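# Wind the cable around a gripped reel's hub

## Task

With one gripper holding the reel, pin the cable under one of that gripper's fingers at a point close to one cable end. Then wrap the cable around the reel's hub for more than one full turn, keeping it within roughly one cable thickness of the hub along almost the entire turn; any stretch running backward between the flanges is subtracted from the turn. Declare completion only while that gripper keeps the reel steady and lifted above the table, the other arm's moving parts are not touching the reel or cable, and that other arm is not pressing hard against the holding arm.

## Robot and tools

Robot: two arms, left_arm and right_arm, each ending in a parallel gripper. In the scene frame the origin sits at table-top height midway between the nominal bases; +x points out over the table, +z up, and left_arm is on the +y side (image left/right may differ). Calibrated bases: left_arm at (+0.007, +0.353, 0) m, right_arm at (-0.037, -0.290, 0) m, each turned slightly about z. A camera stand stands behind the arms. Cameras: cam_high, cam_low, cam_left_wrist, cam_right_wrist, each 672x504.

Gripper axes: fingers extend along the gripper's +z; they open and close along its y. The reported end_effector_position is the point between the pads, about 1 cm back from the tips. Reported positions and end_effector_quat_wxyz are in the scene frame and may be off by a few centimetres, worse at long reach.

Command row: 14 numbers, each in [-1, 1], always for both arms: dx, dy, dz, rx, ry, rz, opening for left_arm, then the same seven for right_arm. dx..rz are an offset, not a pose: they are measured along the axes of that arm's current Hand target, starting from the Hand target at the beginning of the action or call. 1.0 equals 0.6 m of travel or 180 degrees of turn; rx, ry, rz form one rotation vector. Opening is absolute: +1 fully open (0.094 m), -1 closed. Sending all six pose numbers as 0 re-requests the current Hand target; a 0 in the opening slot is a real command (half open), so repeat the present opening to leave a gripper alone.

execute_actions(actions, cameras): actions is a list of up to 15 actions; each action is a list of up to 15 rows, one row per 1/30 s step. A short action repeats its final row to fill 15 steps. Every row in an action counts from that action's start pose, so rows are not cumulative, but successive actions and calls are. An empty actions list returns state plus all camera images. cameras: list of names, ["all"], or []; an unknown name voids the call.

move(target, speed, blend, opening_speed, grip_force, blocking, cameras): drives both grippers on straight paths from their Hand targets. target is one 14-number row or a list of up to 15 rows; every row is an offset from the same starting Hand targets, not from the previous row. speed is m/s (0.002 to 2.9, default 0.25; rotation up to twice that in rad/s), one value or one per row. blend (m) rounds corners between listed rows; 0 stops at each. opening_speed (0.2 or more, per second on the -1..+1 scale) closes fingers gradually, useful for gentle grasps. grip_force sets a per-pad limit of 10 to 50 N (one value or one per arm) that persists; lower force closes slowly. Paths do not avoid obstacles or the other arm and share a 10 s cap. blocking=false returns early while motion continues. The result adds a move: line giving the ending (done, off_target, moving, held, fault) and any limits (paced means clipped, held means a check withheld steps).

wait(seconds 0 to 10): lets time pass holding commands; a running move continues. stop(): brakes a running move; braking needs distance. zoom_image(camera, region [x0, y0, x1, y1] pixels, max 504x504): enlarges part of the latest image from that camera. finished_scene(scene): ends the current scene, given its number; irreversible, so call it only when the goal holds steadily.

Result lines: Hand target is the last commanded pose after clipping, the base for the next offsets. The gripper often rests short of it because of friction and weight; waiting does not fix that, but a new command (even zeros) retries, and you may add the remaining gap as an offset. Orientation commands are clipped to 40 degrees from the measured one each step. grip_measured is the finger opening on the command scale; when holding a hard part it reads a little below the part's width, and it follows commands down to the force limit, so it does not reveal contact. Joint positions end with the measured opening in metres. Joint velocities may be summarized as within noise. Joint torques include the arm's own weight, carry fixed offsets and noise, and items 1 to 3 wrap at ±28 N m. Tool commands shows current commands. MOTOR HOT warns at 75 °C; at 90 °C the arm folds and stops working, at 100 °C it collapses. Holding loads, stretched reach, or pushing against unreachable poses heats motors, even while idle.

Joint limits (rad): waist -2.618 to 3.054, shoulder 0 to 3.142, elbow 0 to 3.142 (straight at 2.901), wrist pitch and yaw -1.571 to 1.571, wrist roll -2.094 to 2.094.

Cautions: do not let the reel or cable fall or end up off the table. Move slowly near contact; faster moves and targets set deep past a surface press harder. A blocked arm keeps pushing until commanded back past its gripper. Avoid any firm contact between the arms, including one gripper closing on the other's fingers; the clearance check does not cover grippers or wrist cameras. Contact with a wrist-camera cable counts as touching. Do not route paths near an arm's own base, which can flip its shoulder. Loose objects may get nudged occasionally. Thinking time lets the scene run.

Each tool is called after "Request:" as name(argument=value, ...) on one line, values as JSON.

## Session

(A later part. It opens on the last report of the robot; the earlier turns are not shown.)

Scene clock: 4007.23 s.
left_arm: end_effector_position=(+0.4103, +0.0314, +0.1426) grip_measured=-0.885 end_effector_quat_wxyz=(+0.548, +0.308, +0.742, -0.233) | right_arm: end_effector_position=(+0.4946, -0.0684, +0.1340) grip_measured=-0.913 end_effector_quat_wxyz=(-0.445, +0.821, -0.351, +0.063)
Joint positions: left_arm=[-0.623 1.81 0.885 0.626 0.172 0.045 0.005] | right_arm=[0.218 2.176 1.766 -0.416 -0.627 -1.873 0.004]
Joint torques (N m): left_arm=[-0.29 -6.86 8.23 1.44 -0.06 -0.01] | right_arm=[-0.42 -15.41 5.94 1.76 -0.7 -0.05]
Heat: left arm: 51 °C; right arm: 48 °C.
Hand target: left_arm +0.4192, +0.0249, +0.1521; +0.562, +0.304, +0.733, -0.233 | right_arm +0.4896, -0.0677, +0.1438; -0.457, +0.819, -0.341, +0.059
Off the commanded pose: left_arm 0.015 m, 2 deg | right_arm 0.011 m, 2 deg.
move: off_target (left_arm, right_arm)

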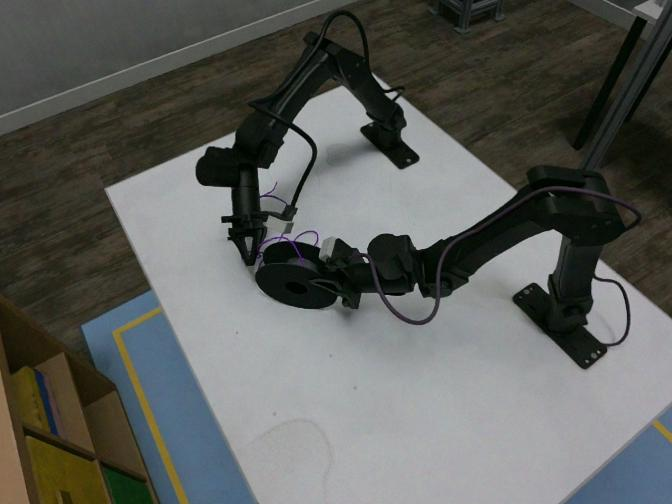

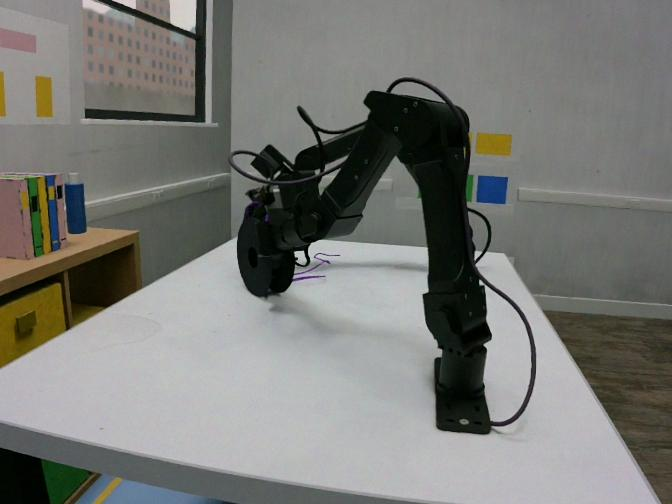

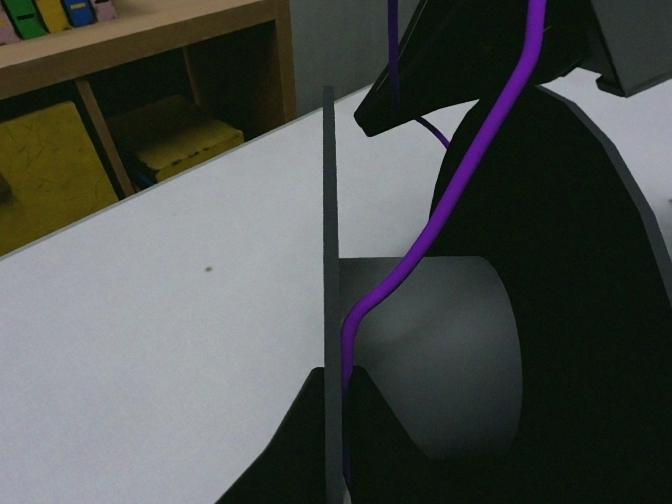

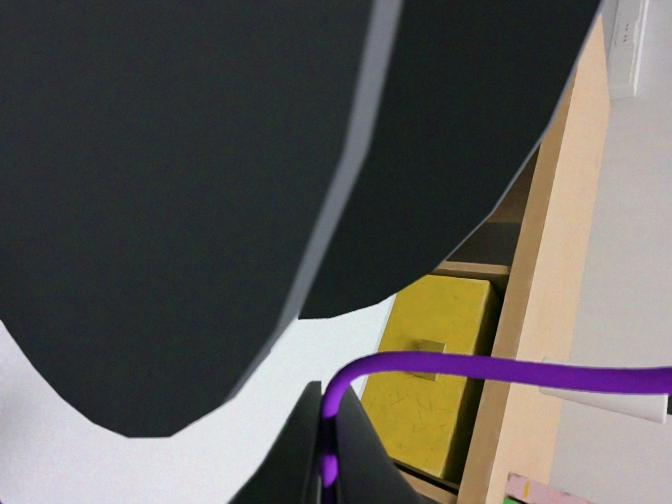

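Request:
move(target=[0,0,0,0,0,0,-1,0.0937,-0.0415,-0.029,0,0,0,-1], speed=0.06, cameras=["all"])

Request:
zoom_image(camera="cam_high", region=[200, 160, 400, 320])

Scene clock: 4020.13 s.
left_arm: end_effector_position=(+0.4103, +0.0314, +0.1426) grip_measured=-0.885 end_effector_quat_wxyz=(+0.548, +0.308, +0.742, -0.233) | right_arm: end_effector_position=(+0.5385, -0.1084, +0.1792) grip_measured=-0.913 end_effector_quat_wxyz=(-0.460, +0.816, -0.339, +0.087)
Joint positions: left_arm=[-0.623 1.81 0.885 0.626 0.172 0.045 0.005] | right_arm=[0.122 2.303 2.129 -0.64 -0.69 -1.959 0.004]
Joint torques (N m): left_arm=[-0.31 -6.84 8.23 1.44 -0.05 -0.01] | right_arm=[-0.2 -11.12 9.37 1.38 -0.71 -0.04]
Heat: left arm: 51 °C; right arm: 49 °C.
Hand target: left_arm +0.4192, +0.0249, +0.1521; +0.562, +0.304, +0.733, -0.233 | right_arm +0.5378, -0.1058, +0.1614; -0.457, +0.819, -0.341, +0.059
Off the commanded pose: left_arm 0.015 m, 2 deg | right_arm 0.018 m, 3 deg.
move: off_target (left_arm, right_arm)

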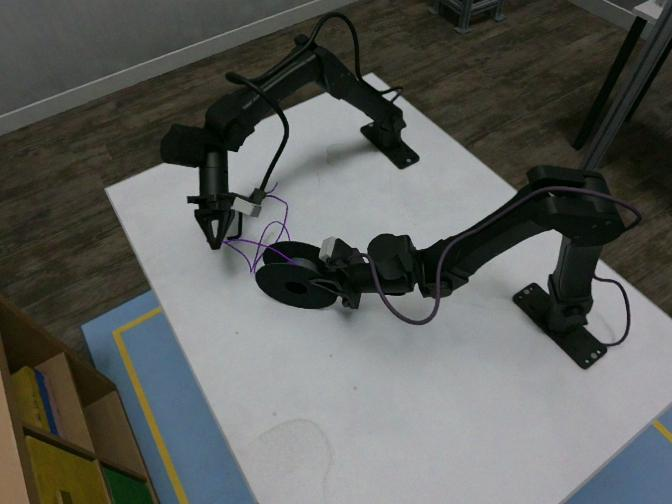

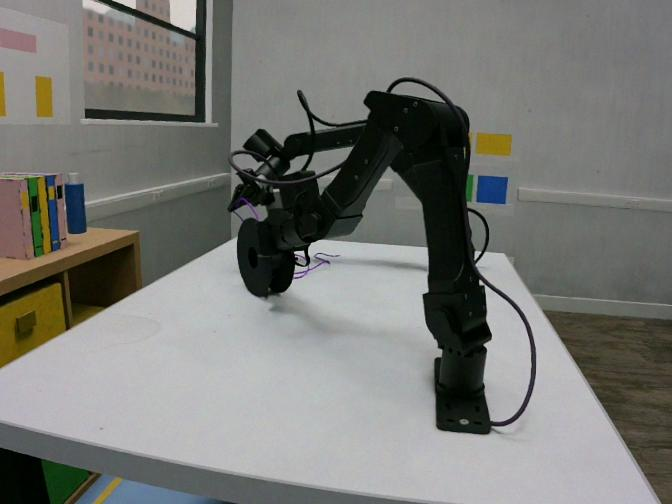

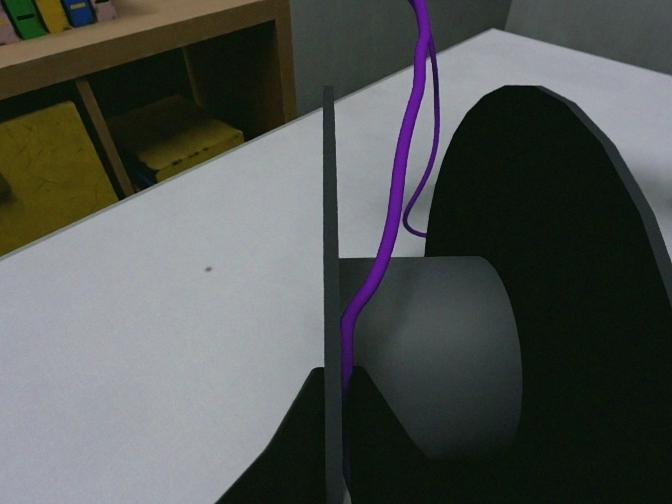

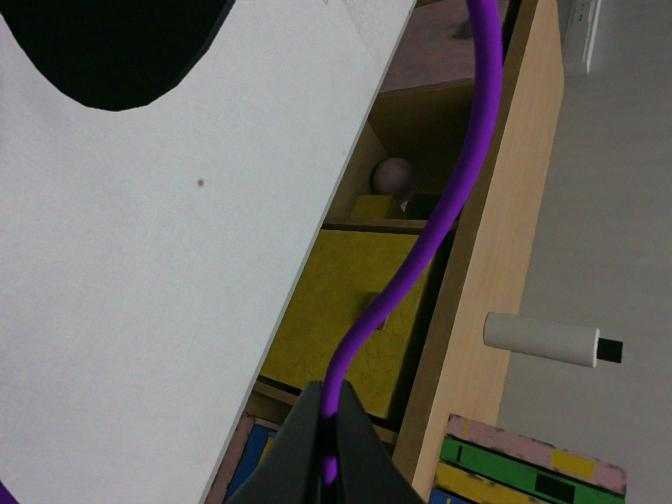

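Scaled by 2.520.

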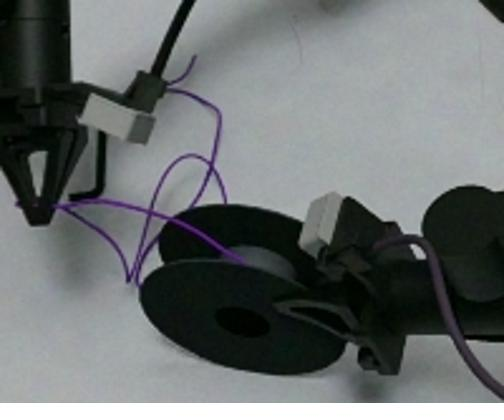

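Request:
move(target=[0,0,0,0,0,0,-1,0.08,0.065,0.04,0,0,0,-1], speed=0.06, cameras=["cam_left_wrist","cam_right_wrist","cam_high"])

Request:
zoom_image(camera="cam_high", region=[200, 160, 400, 320])

Scene clock: 4027.73 s.
left_arm: end_effector_position=(+0.4103, +0.0314, +0.1426) grip_measured=-0.885 end_effector_quat_wxyz=(+0.548, +0.308, +0.742, -0.233) | right_arm: end_effector_position=(+0.5603, -0.1298, +0.1224) grip_measured=-0.913 end_effector_quat_wxyz=(-0.456, +0.819, -0.340, +0.072)
Joint positions: left_arm=[-0.623 1.81 0.885 0.626 0.172 0.045 0.005] | right_arm=[0.073 2.455 2.193 -0.621 -0.733 -2.018 0.004]
Joint torques (N m): left_arm=[-0.31 -6.86 8.23 1.44 -0.06 -0.01] | right_arm=[-0.7 -12.12 9.18 1.6 -0.62 -0.08]
Heat: left arm: 51 °C; right arm: 47 °C.
Hand target: left_arm +0.4192, +0.0249, +0.1521; +0.562, +0.304, +0.733, -0.233 | right_arm +0.5644, -0.1318, +0.1064; -0.457, +0.819, -0.341, +0.059
Off the commanded pose: left_arm 0.015 m, 2 deg | right_arm 0.017 m, 1 deg.
move: off_target (left_arm, right_arm)
Images, in order (width x height): cam_high 672x504, cam_left_wrist 672x504, cam_right_wrist 672x504.

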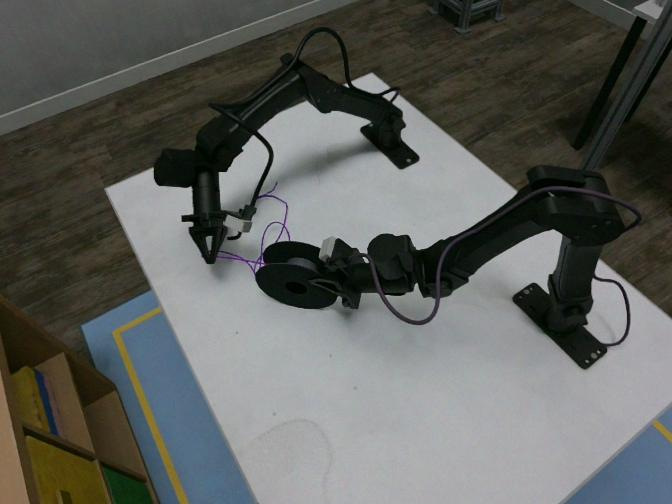

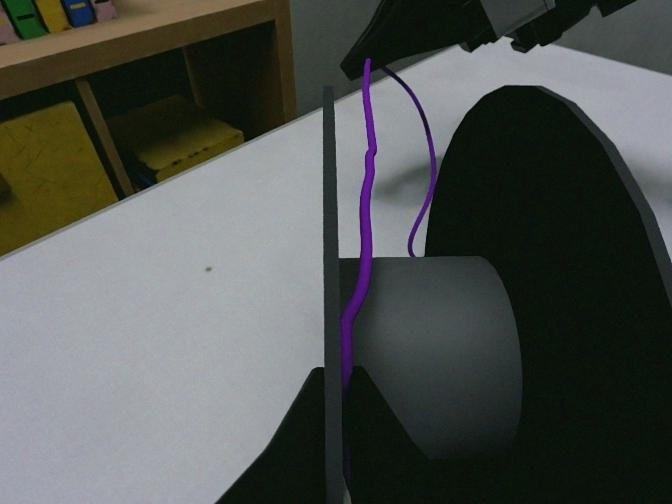

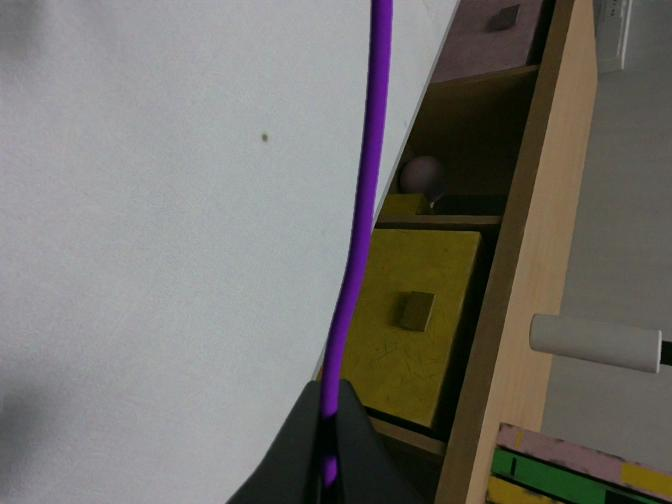

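Scaled by 2.520.

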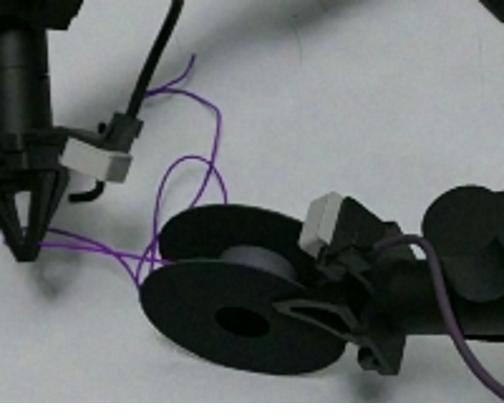

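Request:
move(target=[-0.2554,-0.0707,-0.1416,0,0,0,-1,-0.1441,-0.137,-0.172,0,0,0,-1], speed=0.06, cameras=["all"])

Request:
zoom_image(camera="cam_high", region=[200, 160, 400, 320])

Scene clock: 4045.40 s.
left_arm: end_effector_position=(+0.3538, +0.0320, +0.2464) grip_measured=-0.885 end_effector_quat_wxyz=(+0.486, +0.328, +0.784, -0.204) | right_arm: end_effector_position=(+0.5073, -0.1254, +0.2181) grip_measured=-0.913 end_effector_quat_wxyz=(-0.446, +0.823, -0.348, +0.050)
Joint positions: left_arm=[-0.734 1.484 1.149 -0.125 0.06 0.028 0.005] | right_arm=[0.089 2.259 2.257 -0.928 -0.729 -2.011 0.004]
Joint torques (N m): left_arm=[-0.39 -12.42 11.26 1.9 0 -0.12] | right_arm=[0.27 -17.62 8.75 1.27 -0.54 0.14]
Heat: left arm: 52 °C; right arm: 46 °C.
Hand target: left_arm +0.3595, +0.0249, +0.3222; +0.562, +0.304, +0.733, -0.233 | right_arm +0.4980, -0.1232, +0.2492; -0.457, +0.819, -0.341, +0.059
Off the commanded pose: left_arm 0.076 m, 11 deg | right_arm 0.033 m, 2 deg.
move: off_target (left_arm, right_arm)

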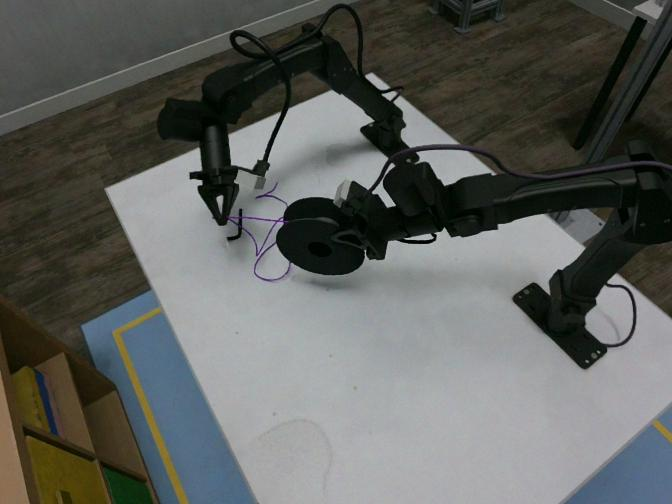

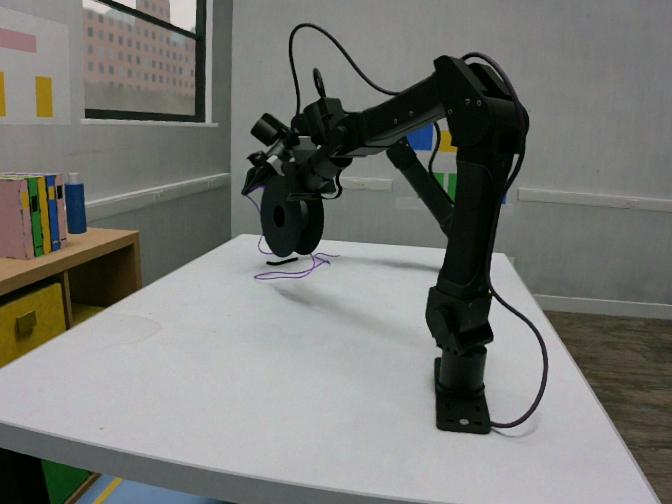

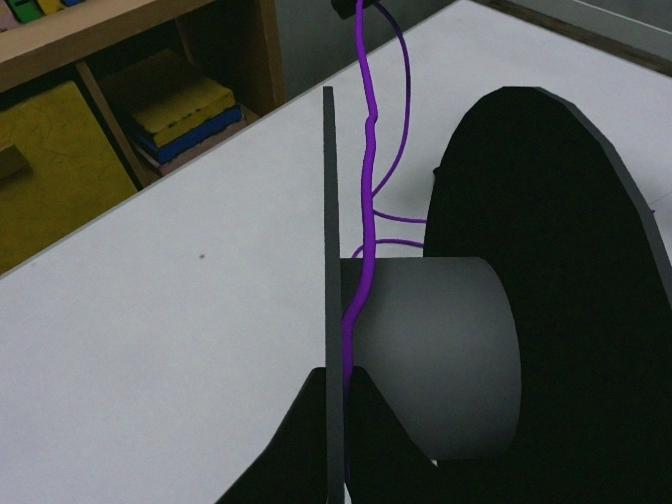

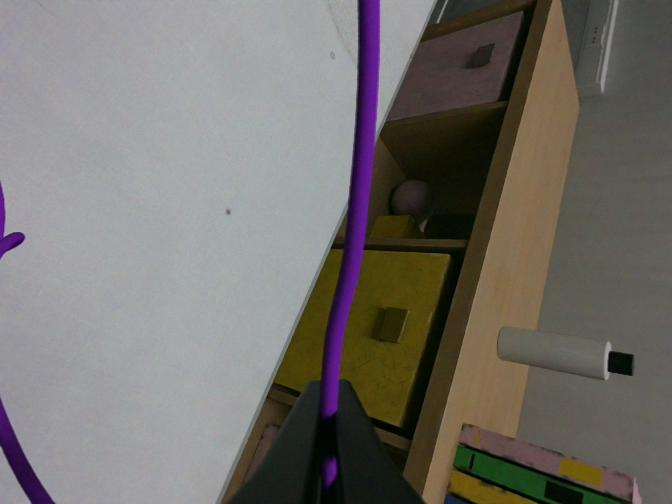

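Scaled by 2.520.

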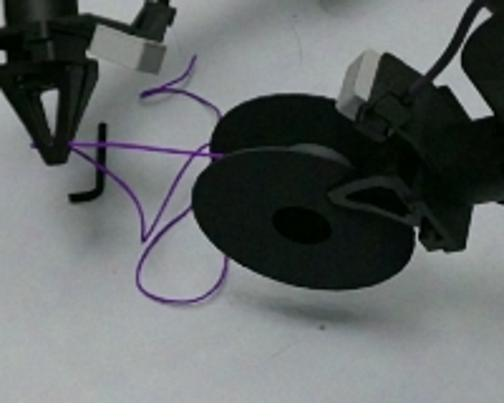

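Request:
move(target=[-0.184,-0.0353,-0.086,0,0,0,-1,-0.0977,-0.1073,-0.111,0,0,0,-1], speed=0.06, cameras=["all"])

Request:
zoom_image(camera="cam_high", region=[200, 130, 420, 310])

Request:
zoom_image(camera="cam_low", region=[220, 80, 400, 310])

Scene clock: 4061.33 s.
left_arm: end_effector_position=(+0.3246, +0.0319, +0.3965) grip_measured=-0.885 end_effector_quat_wxyz=(+0.511, +0.326, +0.767, -0.209) | right_arm: end_effector_position=(+0.4571, -0.1169, +0.3671) grip_measured=-0.913 end_effector_quat_wxyz=(-0.478, +0.806, -0.332, +0.104)
Joint positions: left_arm=[-0.804 1.476 1.699 -0.623 -0.006 0.011 0.005] | right_arm=[0.12 2.255 2.842 -1.338 -0.701 -1.935 0.004]
Joint torques (N m): left_arm=[-0.42 -6.13 10.19 2.01 -0.04 -0.13] | right_arm=[0.49 -9.4 6.87 1.45 -0.52 0.13]
Heat: left arm: 56 °C; right arm: 46 °C.
Hand target: left_arm +0.3297, +0.0249, +0.4422; +0.562, +0.304, +0.733, -0.233 | right_arm +0.4587, -0.1120, +0.3510; -0.457, +0.819, -0.341, +0.059
Off the commanded pose: left_arm 0.047 m, 8 deg | right_arm 0.017 m, 6 deg.
move: off_target (left_arm, right_arm)

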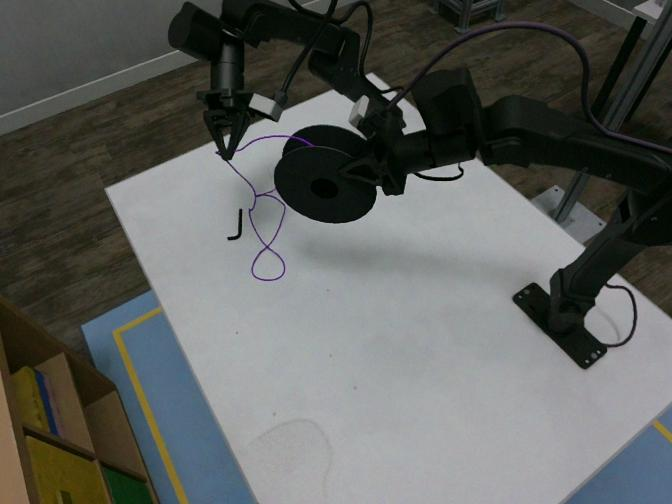

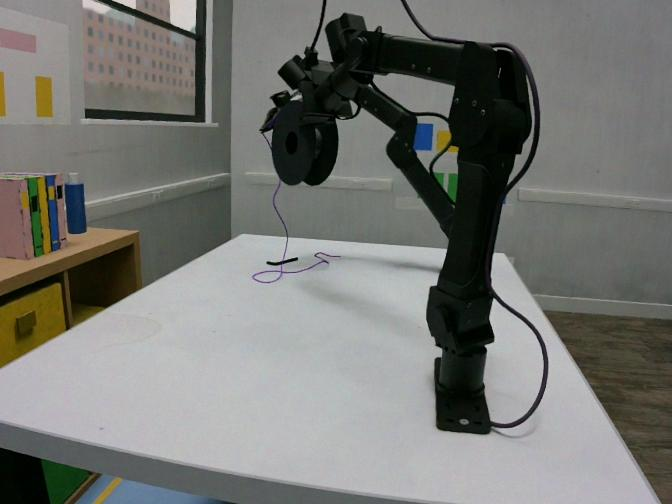

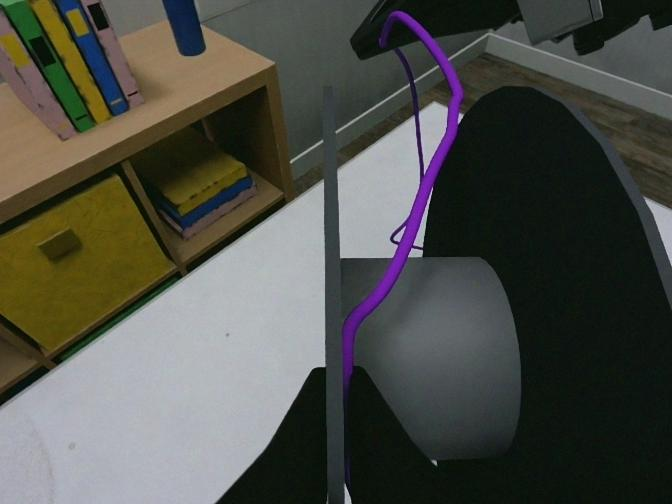

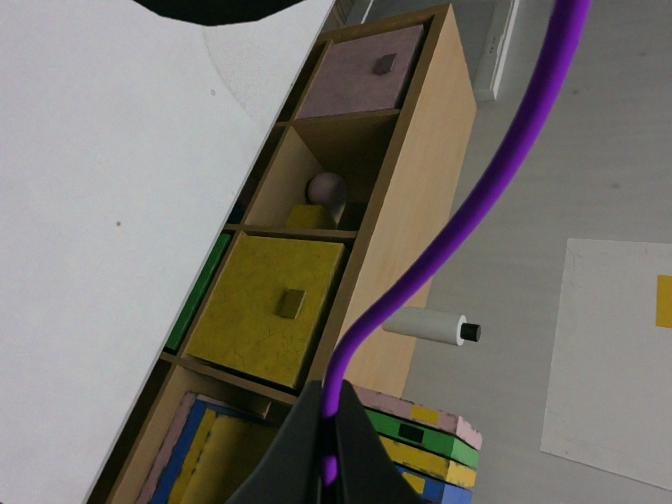

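Scaled by 2.291.

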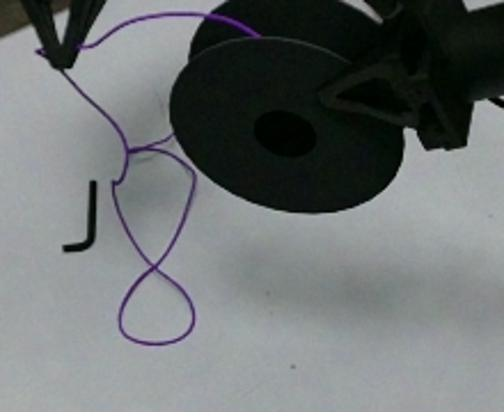

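Scaled by 2.191.

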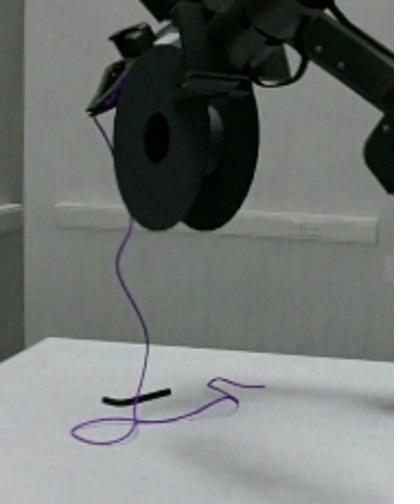

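Request:
move(target=[0,0,0,0,0,0,-1,-0.1747,0.1642,0.1473,0.1737,-0.1313,0.4174,-1], speed=0.1, cameras=["all"])

Request:
zoom_image(camera="cam_low", region=[220, 80, 400, 310])

Scene clock: 4098.47 s.
left_arm: end_effector_position=(+0.3249, +0.0334, +0.3946) grip_measured=-0.885 end_effector_quat_wxyz=(+0.510, +0.325, +0.770, -0.205) | right_arm: end_effector_position=(+0.3694, -0.0181, +0.2350) grip_measured=-0.913 end_effector_quat_wxyz=(+0.630, -0.304, +0.650, +0.298)
Joint positions: left_arm=[-0.804 1.476 1.699 -0.631 -0.013 0.011 0.005] | right_arm=[0.434 1.644 0.819 0.793 -0.456 -0.01 0.004]
Joint torques (N m): left_arm=[-0.42 -6.27 10.11 2.07 0.04 -0.13] | right_arm=[0.43 -10.09 5.57 2.55 0.09 0.14]
Heat: left arm: 58 °C; right arm: 46 °C.
Hand target: left_arm +0.3297, +0.0249, +0.4422; +0.562, +0.304, +0.733, -0.233 | right_arm +0.3654, -0.0195, +0.2451; +0.641, -0.299, +0.641, +0.299
Off the commanded pose: left_arm 0.049 m, 8 deg | right_arm 0.011 m, 2 deg.
move: off_target (left_arm, right_arm)

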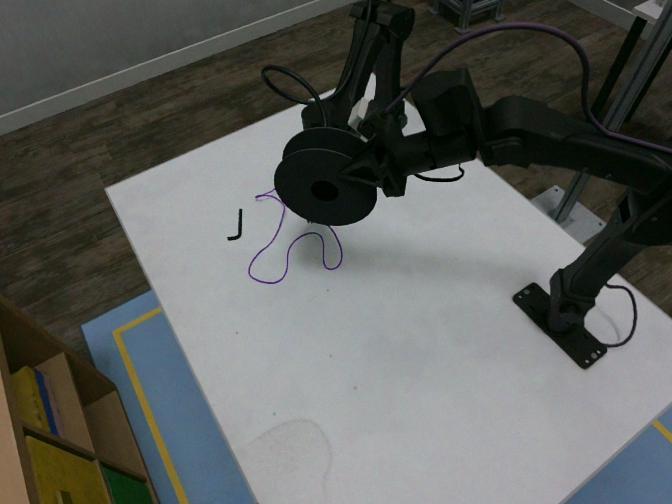

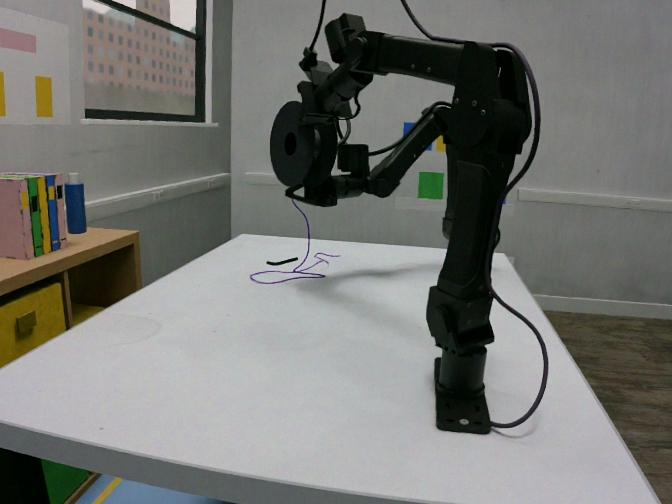

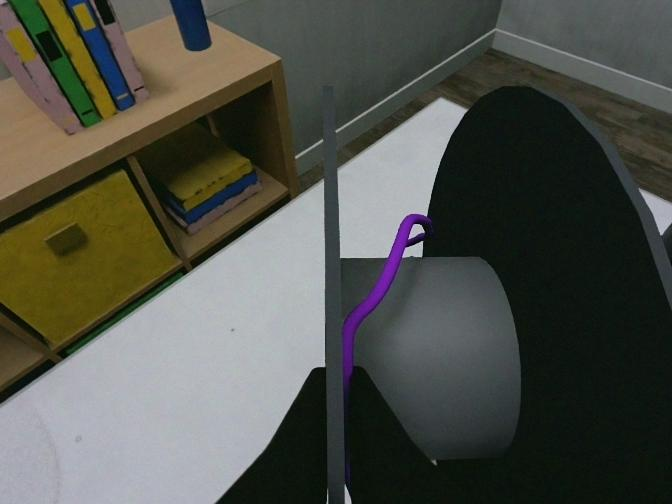

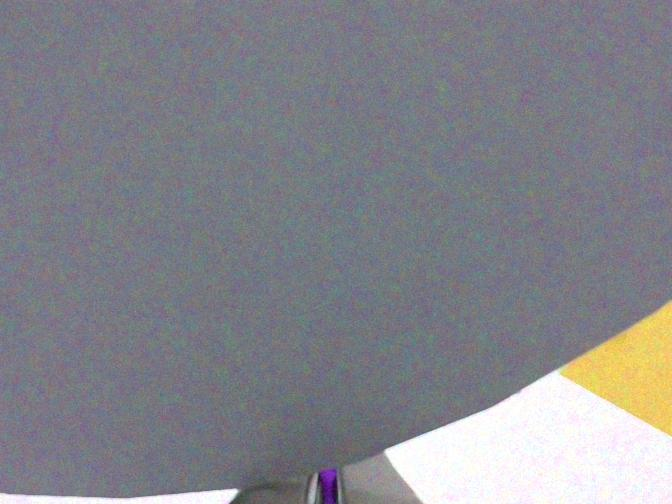

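Scaled by 2.191.

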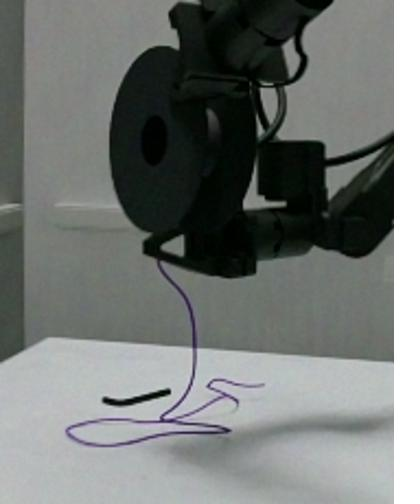

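Request:
move(target=[0,0,0,0,0,0,-1,0.1,0,0,0,0,0,-1], speed=0.06, cameras=["cam_left_wrist","cam_right_wrist","cam_low","cam_high"])

Request:
zoom_image(camera="cam_low", region=[220, 80, 400, 310])

Scene clock: 4109.43 s.
left_arm: end_effector_position=(+0.3239, +0.0344, +0.3913) grip_measured=-0.885 end_effector_quat_wxyz=(+0.504, +0.326, +0.774, -0.203) | right_arm: end_effector_position=(+0.3654, -0.0201, +0.2017) grip_measured=-0.913 end_effector_quat_wxyz=(+0.652, -0.304, +0.627, +0.298)
Joint positions: left_arm=[-0.804 1.476 1.699 -0.645 -0.013 0.011 0.005] | right_arm=[0.434 1.767 0.714 1.084 -0.455 -0.009 0.004]
Joint torques (N m): left_arm=[-0.4 -6.49 9.94 2.19 0.04 -0.13] | right_arm=[0.44 -6.39 4.63 2.4 0.13 0.08]
Heat: left arm: 59 °C; right arm: 46 °C.
Hand target: left_arm +0.3297, +0.0249, +0.4422; +0.562, +0.304, +0.733, -0.233 | right_arm +0.3654, -0.0195, +0.1850; +0.641, -0.299, +0.641, +0.299
Off the commanded pose: left_arm 0.052 m, 9 deg | right_arm 0.017 m, 2 deg.
move: off_target (left_arm, right_arm)

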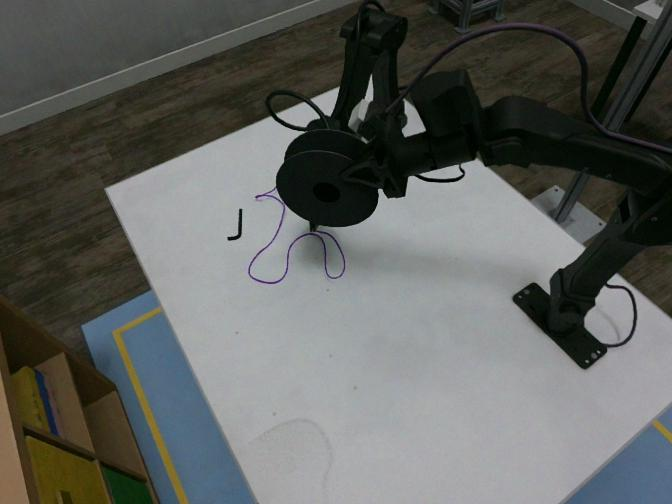

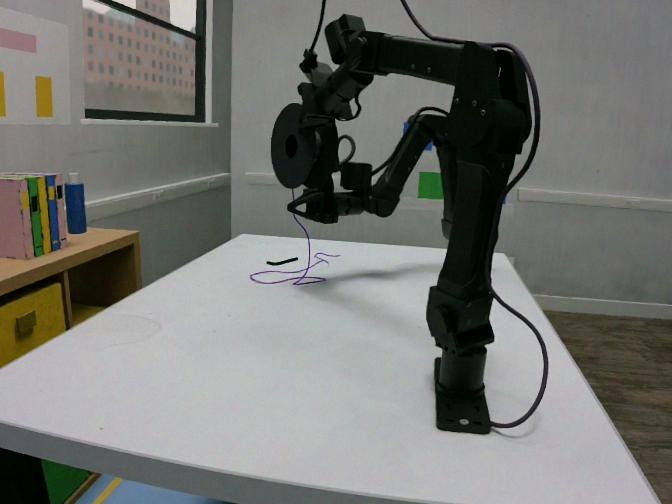

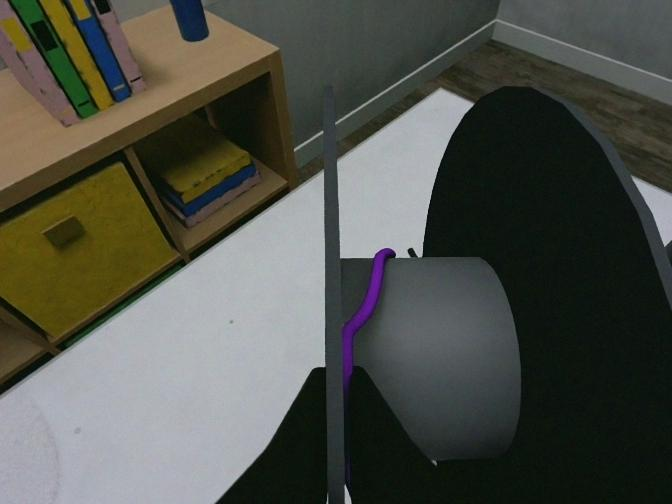

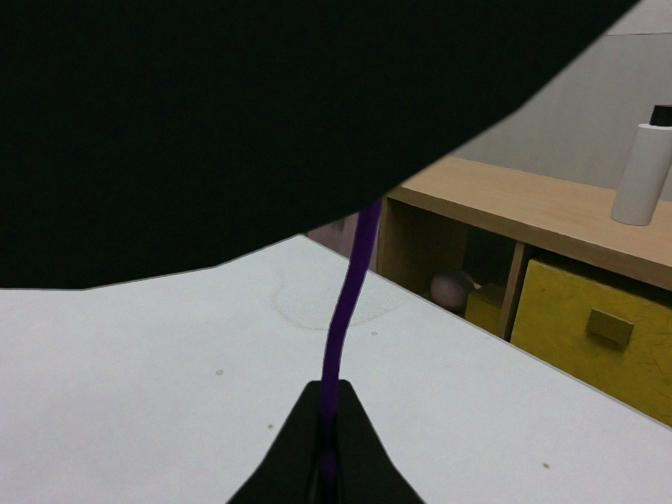

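Scaled by 2.191.

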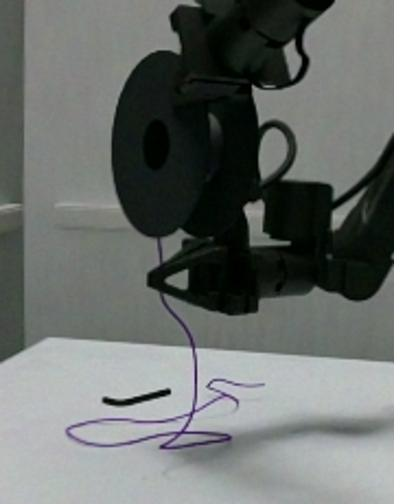

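Request:
move(target=[[0,0,0,0,0,0,-1,0,0,0,0,0,0,-0.86],[0,0,0,0,0,0,-1,0.17,0,0,0,0,0,-0.86]], speed=0.05, cameras=["cam_left_wrist","cam_right_wrist","cam_low","cam_high"])

Request:
zoom_image(camera="cam_low", region=[220, 80, 400, 310])

Scene clock: 4119.80 s.
left_arm: end_effector_position=(+0.3239, +0.0344, +0.3913) grip_measured=-0.885 end_effector_quat_wxyz=(+0.504, +0.326, +0.774, -0.203) | right_arm: end_effector_position=(+0.3649, -0.0203, +0.0710) grip_measured=-0.862 end_effector_quat_wxyz=(+0.609, -0.302, +0.670, +0.299)
Joint positions: left_arm=[-0.804 1.476 1.699 -0.645 -0.013 0.011 0.005] | right_arm=[0.434 2.19 0.669 1.432 -0.455 -0.007 0.006]
Joint torques (N m): left_arm=[-0.4 -6.5 9.94 2.19 0.04 -0.13] | right_arm=[0.39 -7.66 3.54 3.63 0.06 0.04]
Heat: left arm: 61 °C; right arm: 45 °C.
Hand target: left_arm +0.3297, +0.0249, +0.4422; +0.562, +0.304, +0.733, -0.233 | right_arm +0.3654, -0.0196, +0.0830; +0.641, -0.299, +0.641, +0.299
Off the commanded pose: left_arm 0.052 m, 9 deg | right_arm 0.012 m, 5 deg.
move: off_target (left_arm, right_arm)

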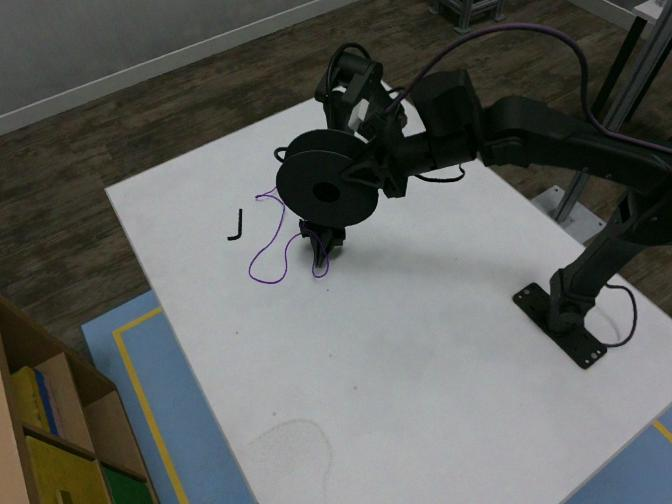

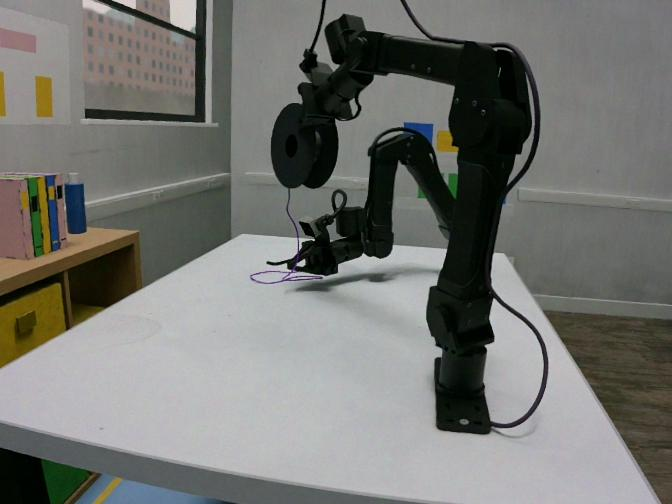

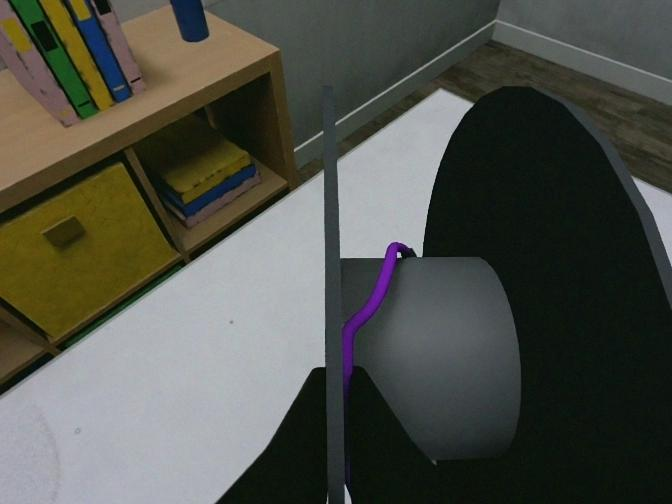

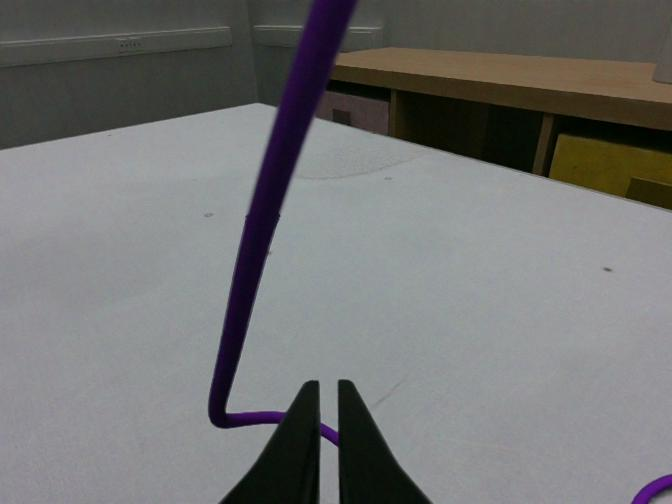

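Scaled by 2.191.

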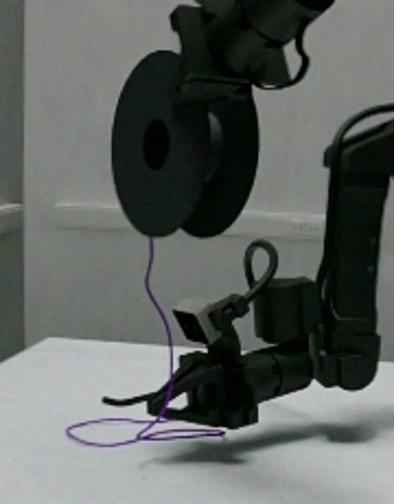

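Request:
move(target=[[0,0,0,0,0,0,-1,-0.042,0,-0.067,0,0,0,-0.86],[0,0,0,0,0,0,-1,-0.042,0.03,-0.067,0,0,0,0.1],[0,0,0,0,0,0,-1,-0.042,0.03,-0.003,0,0,0,0.1]], speed=0.08, cameras=["cam_right_wrist","cam_low"])

Scene clock: 4134.43 s.
left_arm: end_effector_position=(+0.3239, +0.0344, +0.3913) grip_measured=-0.885 end_effector_quat_wxyz=(+0.504, +0.326, +0.774, -0.203) | right_arm: end_effector_position=(+0.3473, -0.0110, +0.1045) grip_measured=+0.098 end_effector_quat_wxyz=(+0.627, -0.303, +0.652, +0.300)
Joint positions: left_arm=[-0.804 1.476 1.699 -0.645 -0.013 0.011 0.005] | right_arm=[0.485 2.072 0.609 1.426 -0.406 -0.004 0.052]
Joint torques (N m): left_arm=[-0.42 -6.5 9.94 2.19 0.04 -0.13] | right_arm=[0.44 -7.46 4.81 2.88 0.15 0.04]
Heat: left arm: 62 °C; right arm: 51 °C.
Hand target: left_arm +0.3297, +0.0249, +0.4422; +0.562, +0.304, +0.733, -0.233 | right_arm +0.3505, -0.0093, +0.1083; +0.641, -0.299, +0.641, +0.299
Off the commanded pose: left_arm 0.052 m, 9 deg | right_arm 0.005 m, 2 deg.
move: off_target (left_arm); target 2's new opening was sent with right_arm's hand 0.041 m and 9 deg from that target
Images, in order (width x height): cam_low 672x504, cam_right_wrist 672x504.

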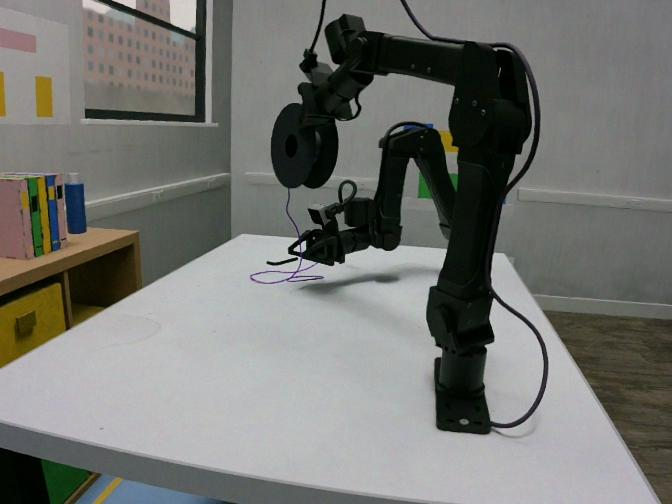

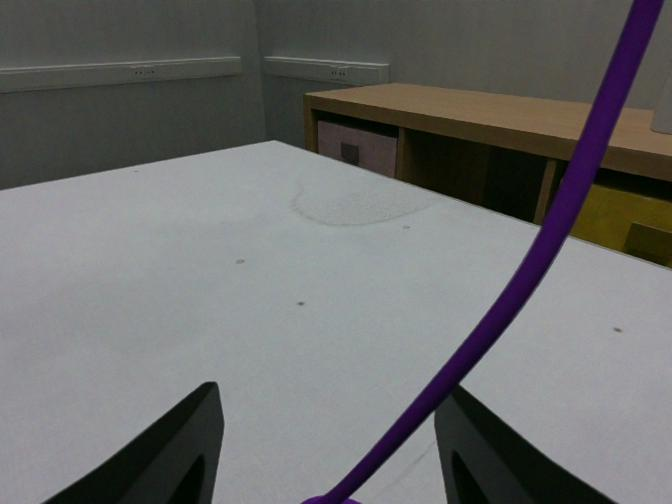

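Request:
move(target=[0,0,0,0,0,0,-1,0,-0.028,0.0,0,0,0,0.1], speed=0.08, cameras=["cam_right_wrist"])

Scene clock: 4146.00 s.
left_arm: end_effector_position=(+0.3239, +0.0344, +0.3913) grip_measured=-0.885 end_effector_quat_wxyz=(+0.504, +0.326, +0.774, -0.203) | right_arm: end_effector_position=(+0.3596, -0.0206, +0.1114) grip_measured=+0.098 end_effector_quat_wxyz=(+0.635, -0.300, +0.646, +0.298)
Joint positions: left_arm=[-0.804 1.476 1.699 -0.645 -0.013 0.011 0.005] | right_arm=[0.444 2.072 0.635 1.42 -0.439 -0.004 0.052]
Joint torques (N m): left_arm=[-0.4 -6.49 9.94 2.19 0.04 -0.13] | right_arm=[-0.27 -6.69 5.23 2.73 -0.08 0.03]
Heat: left arm: 63 °C; right arm: 49 °C.
Hand target: left_arm +0.3297, +0.0249, +0.4422; +0.562, +0.304, +0.733, -0.233 | right_arm +0.3633, -0.0201, +0.1083; +0.641, -0.299, +0.641, +0.299
Off the commanded pose: left_arm 0.052 m, 9 deg | right_arm 0.005 m, 1 deg.
move: off_target (left_arm)
Images, in order (width x height): cam_right_wrist 672x504.

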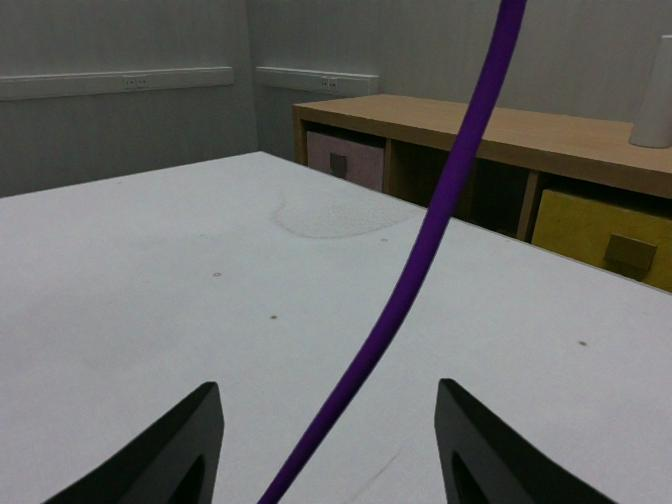

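Request:
move(target=[0,0,0,0,0,0,-1,0,0,0.012,0,0,0,-1], speed=0.08, opening_speed=1.0, cameras=["cam_right_wrist","cam_left_wrist","cam_low","cam_high"])

Scene clock: 4150.93 s.
left_arm: end_effector_position=(+0.3239, +0.0344, +0.3913) grip_measured=-0.885 end_effector_quat_wxyz=(+0.504, +0.326, +0.774, -0.203) | right_arm: end_effector_position=(+0.3653, -0.0179, +0.1115) grip_measured=-0.932 end_effector_quat_wxyz=(+0.637, -0.300, +0.644, +0.298)
Joint positions: left_arm=[-0.804 1.476 1.699 -0.645 -0.013 0.011 0.005] | right_arm=[0.444 2.088 0.662 1.413 -0.439 -0.004 0.003]
Joint torques (N m): left_arm=[-0.4 -6.5 9.92 2.19 0.04 -0.13] | right_arm=[0.58 -7.2 5.35 2.62 0.07 0.03]
Heat: left arm: 64 °C; right arm: 49 °C.
Hand target: left_arm +0.3297, +0.0249, +0.4422; +0.562, +0.304, +0.733, -0.233 | right_arm +0.3679, -0.0146, +0.1081; +0.641, -0.299, +0.641, +0.299
Off the commanded pose: left_arm 0.052 m, 9 deg | right_arm 0.005 m, 1 deg.
move: off_target (left_arm)

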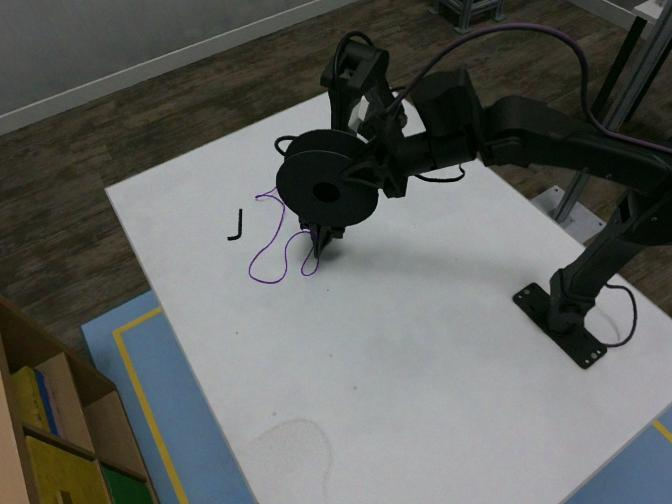

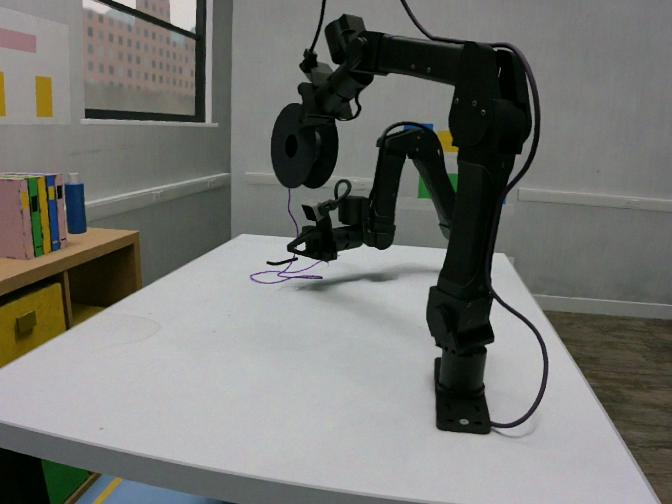

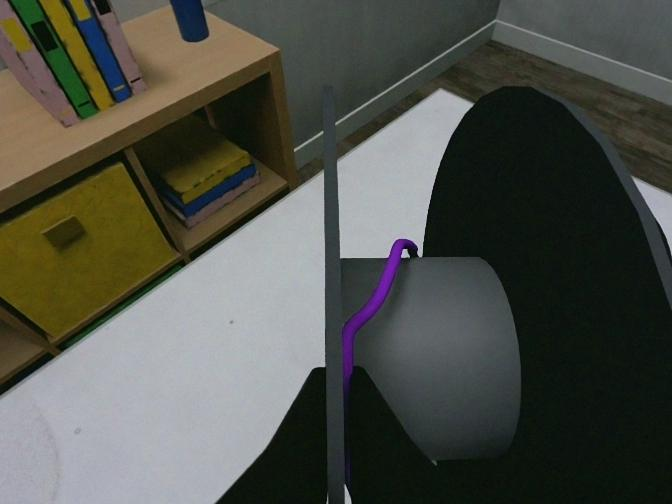

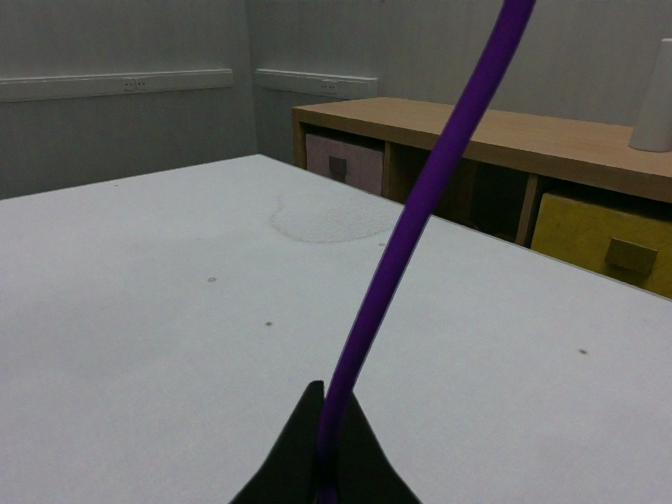

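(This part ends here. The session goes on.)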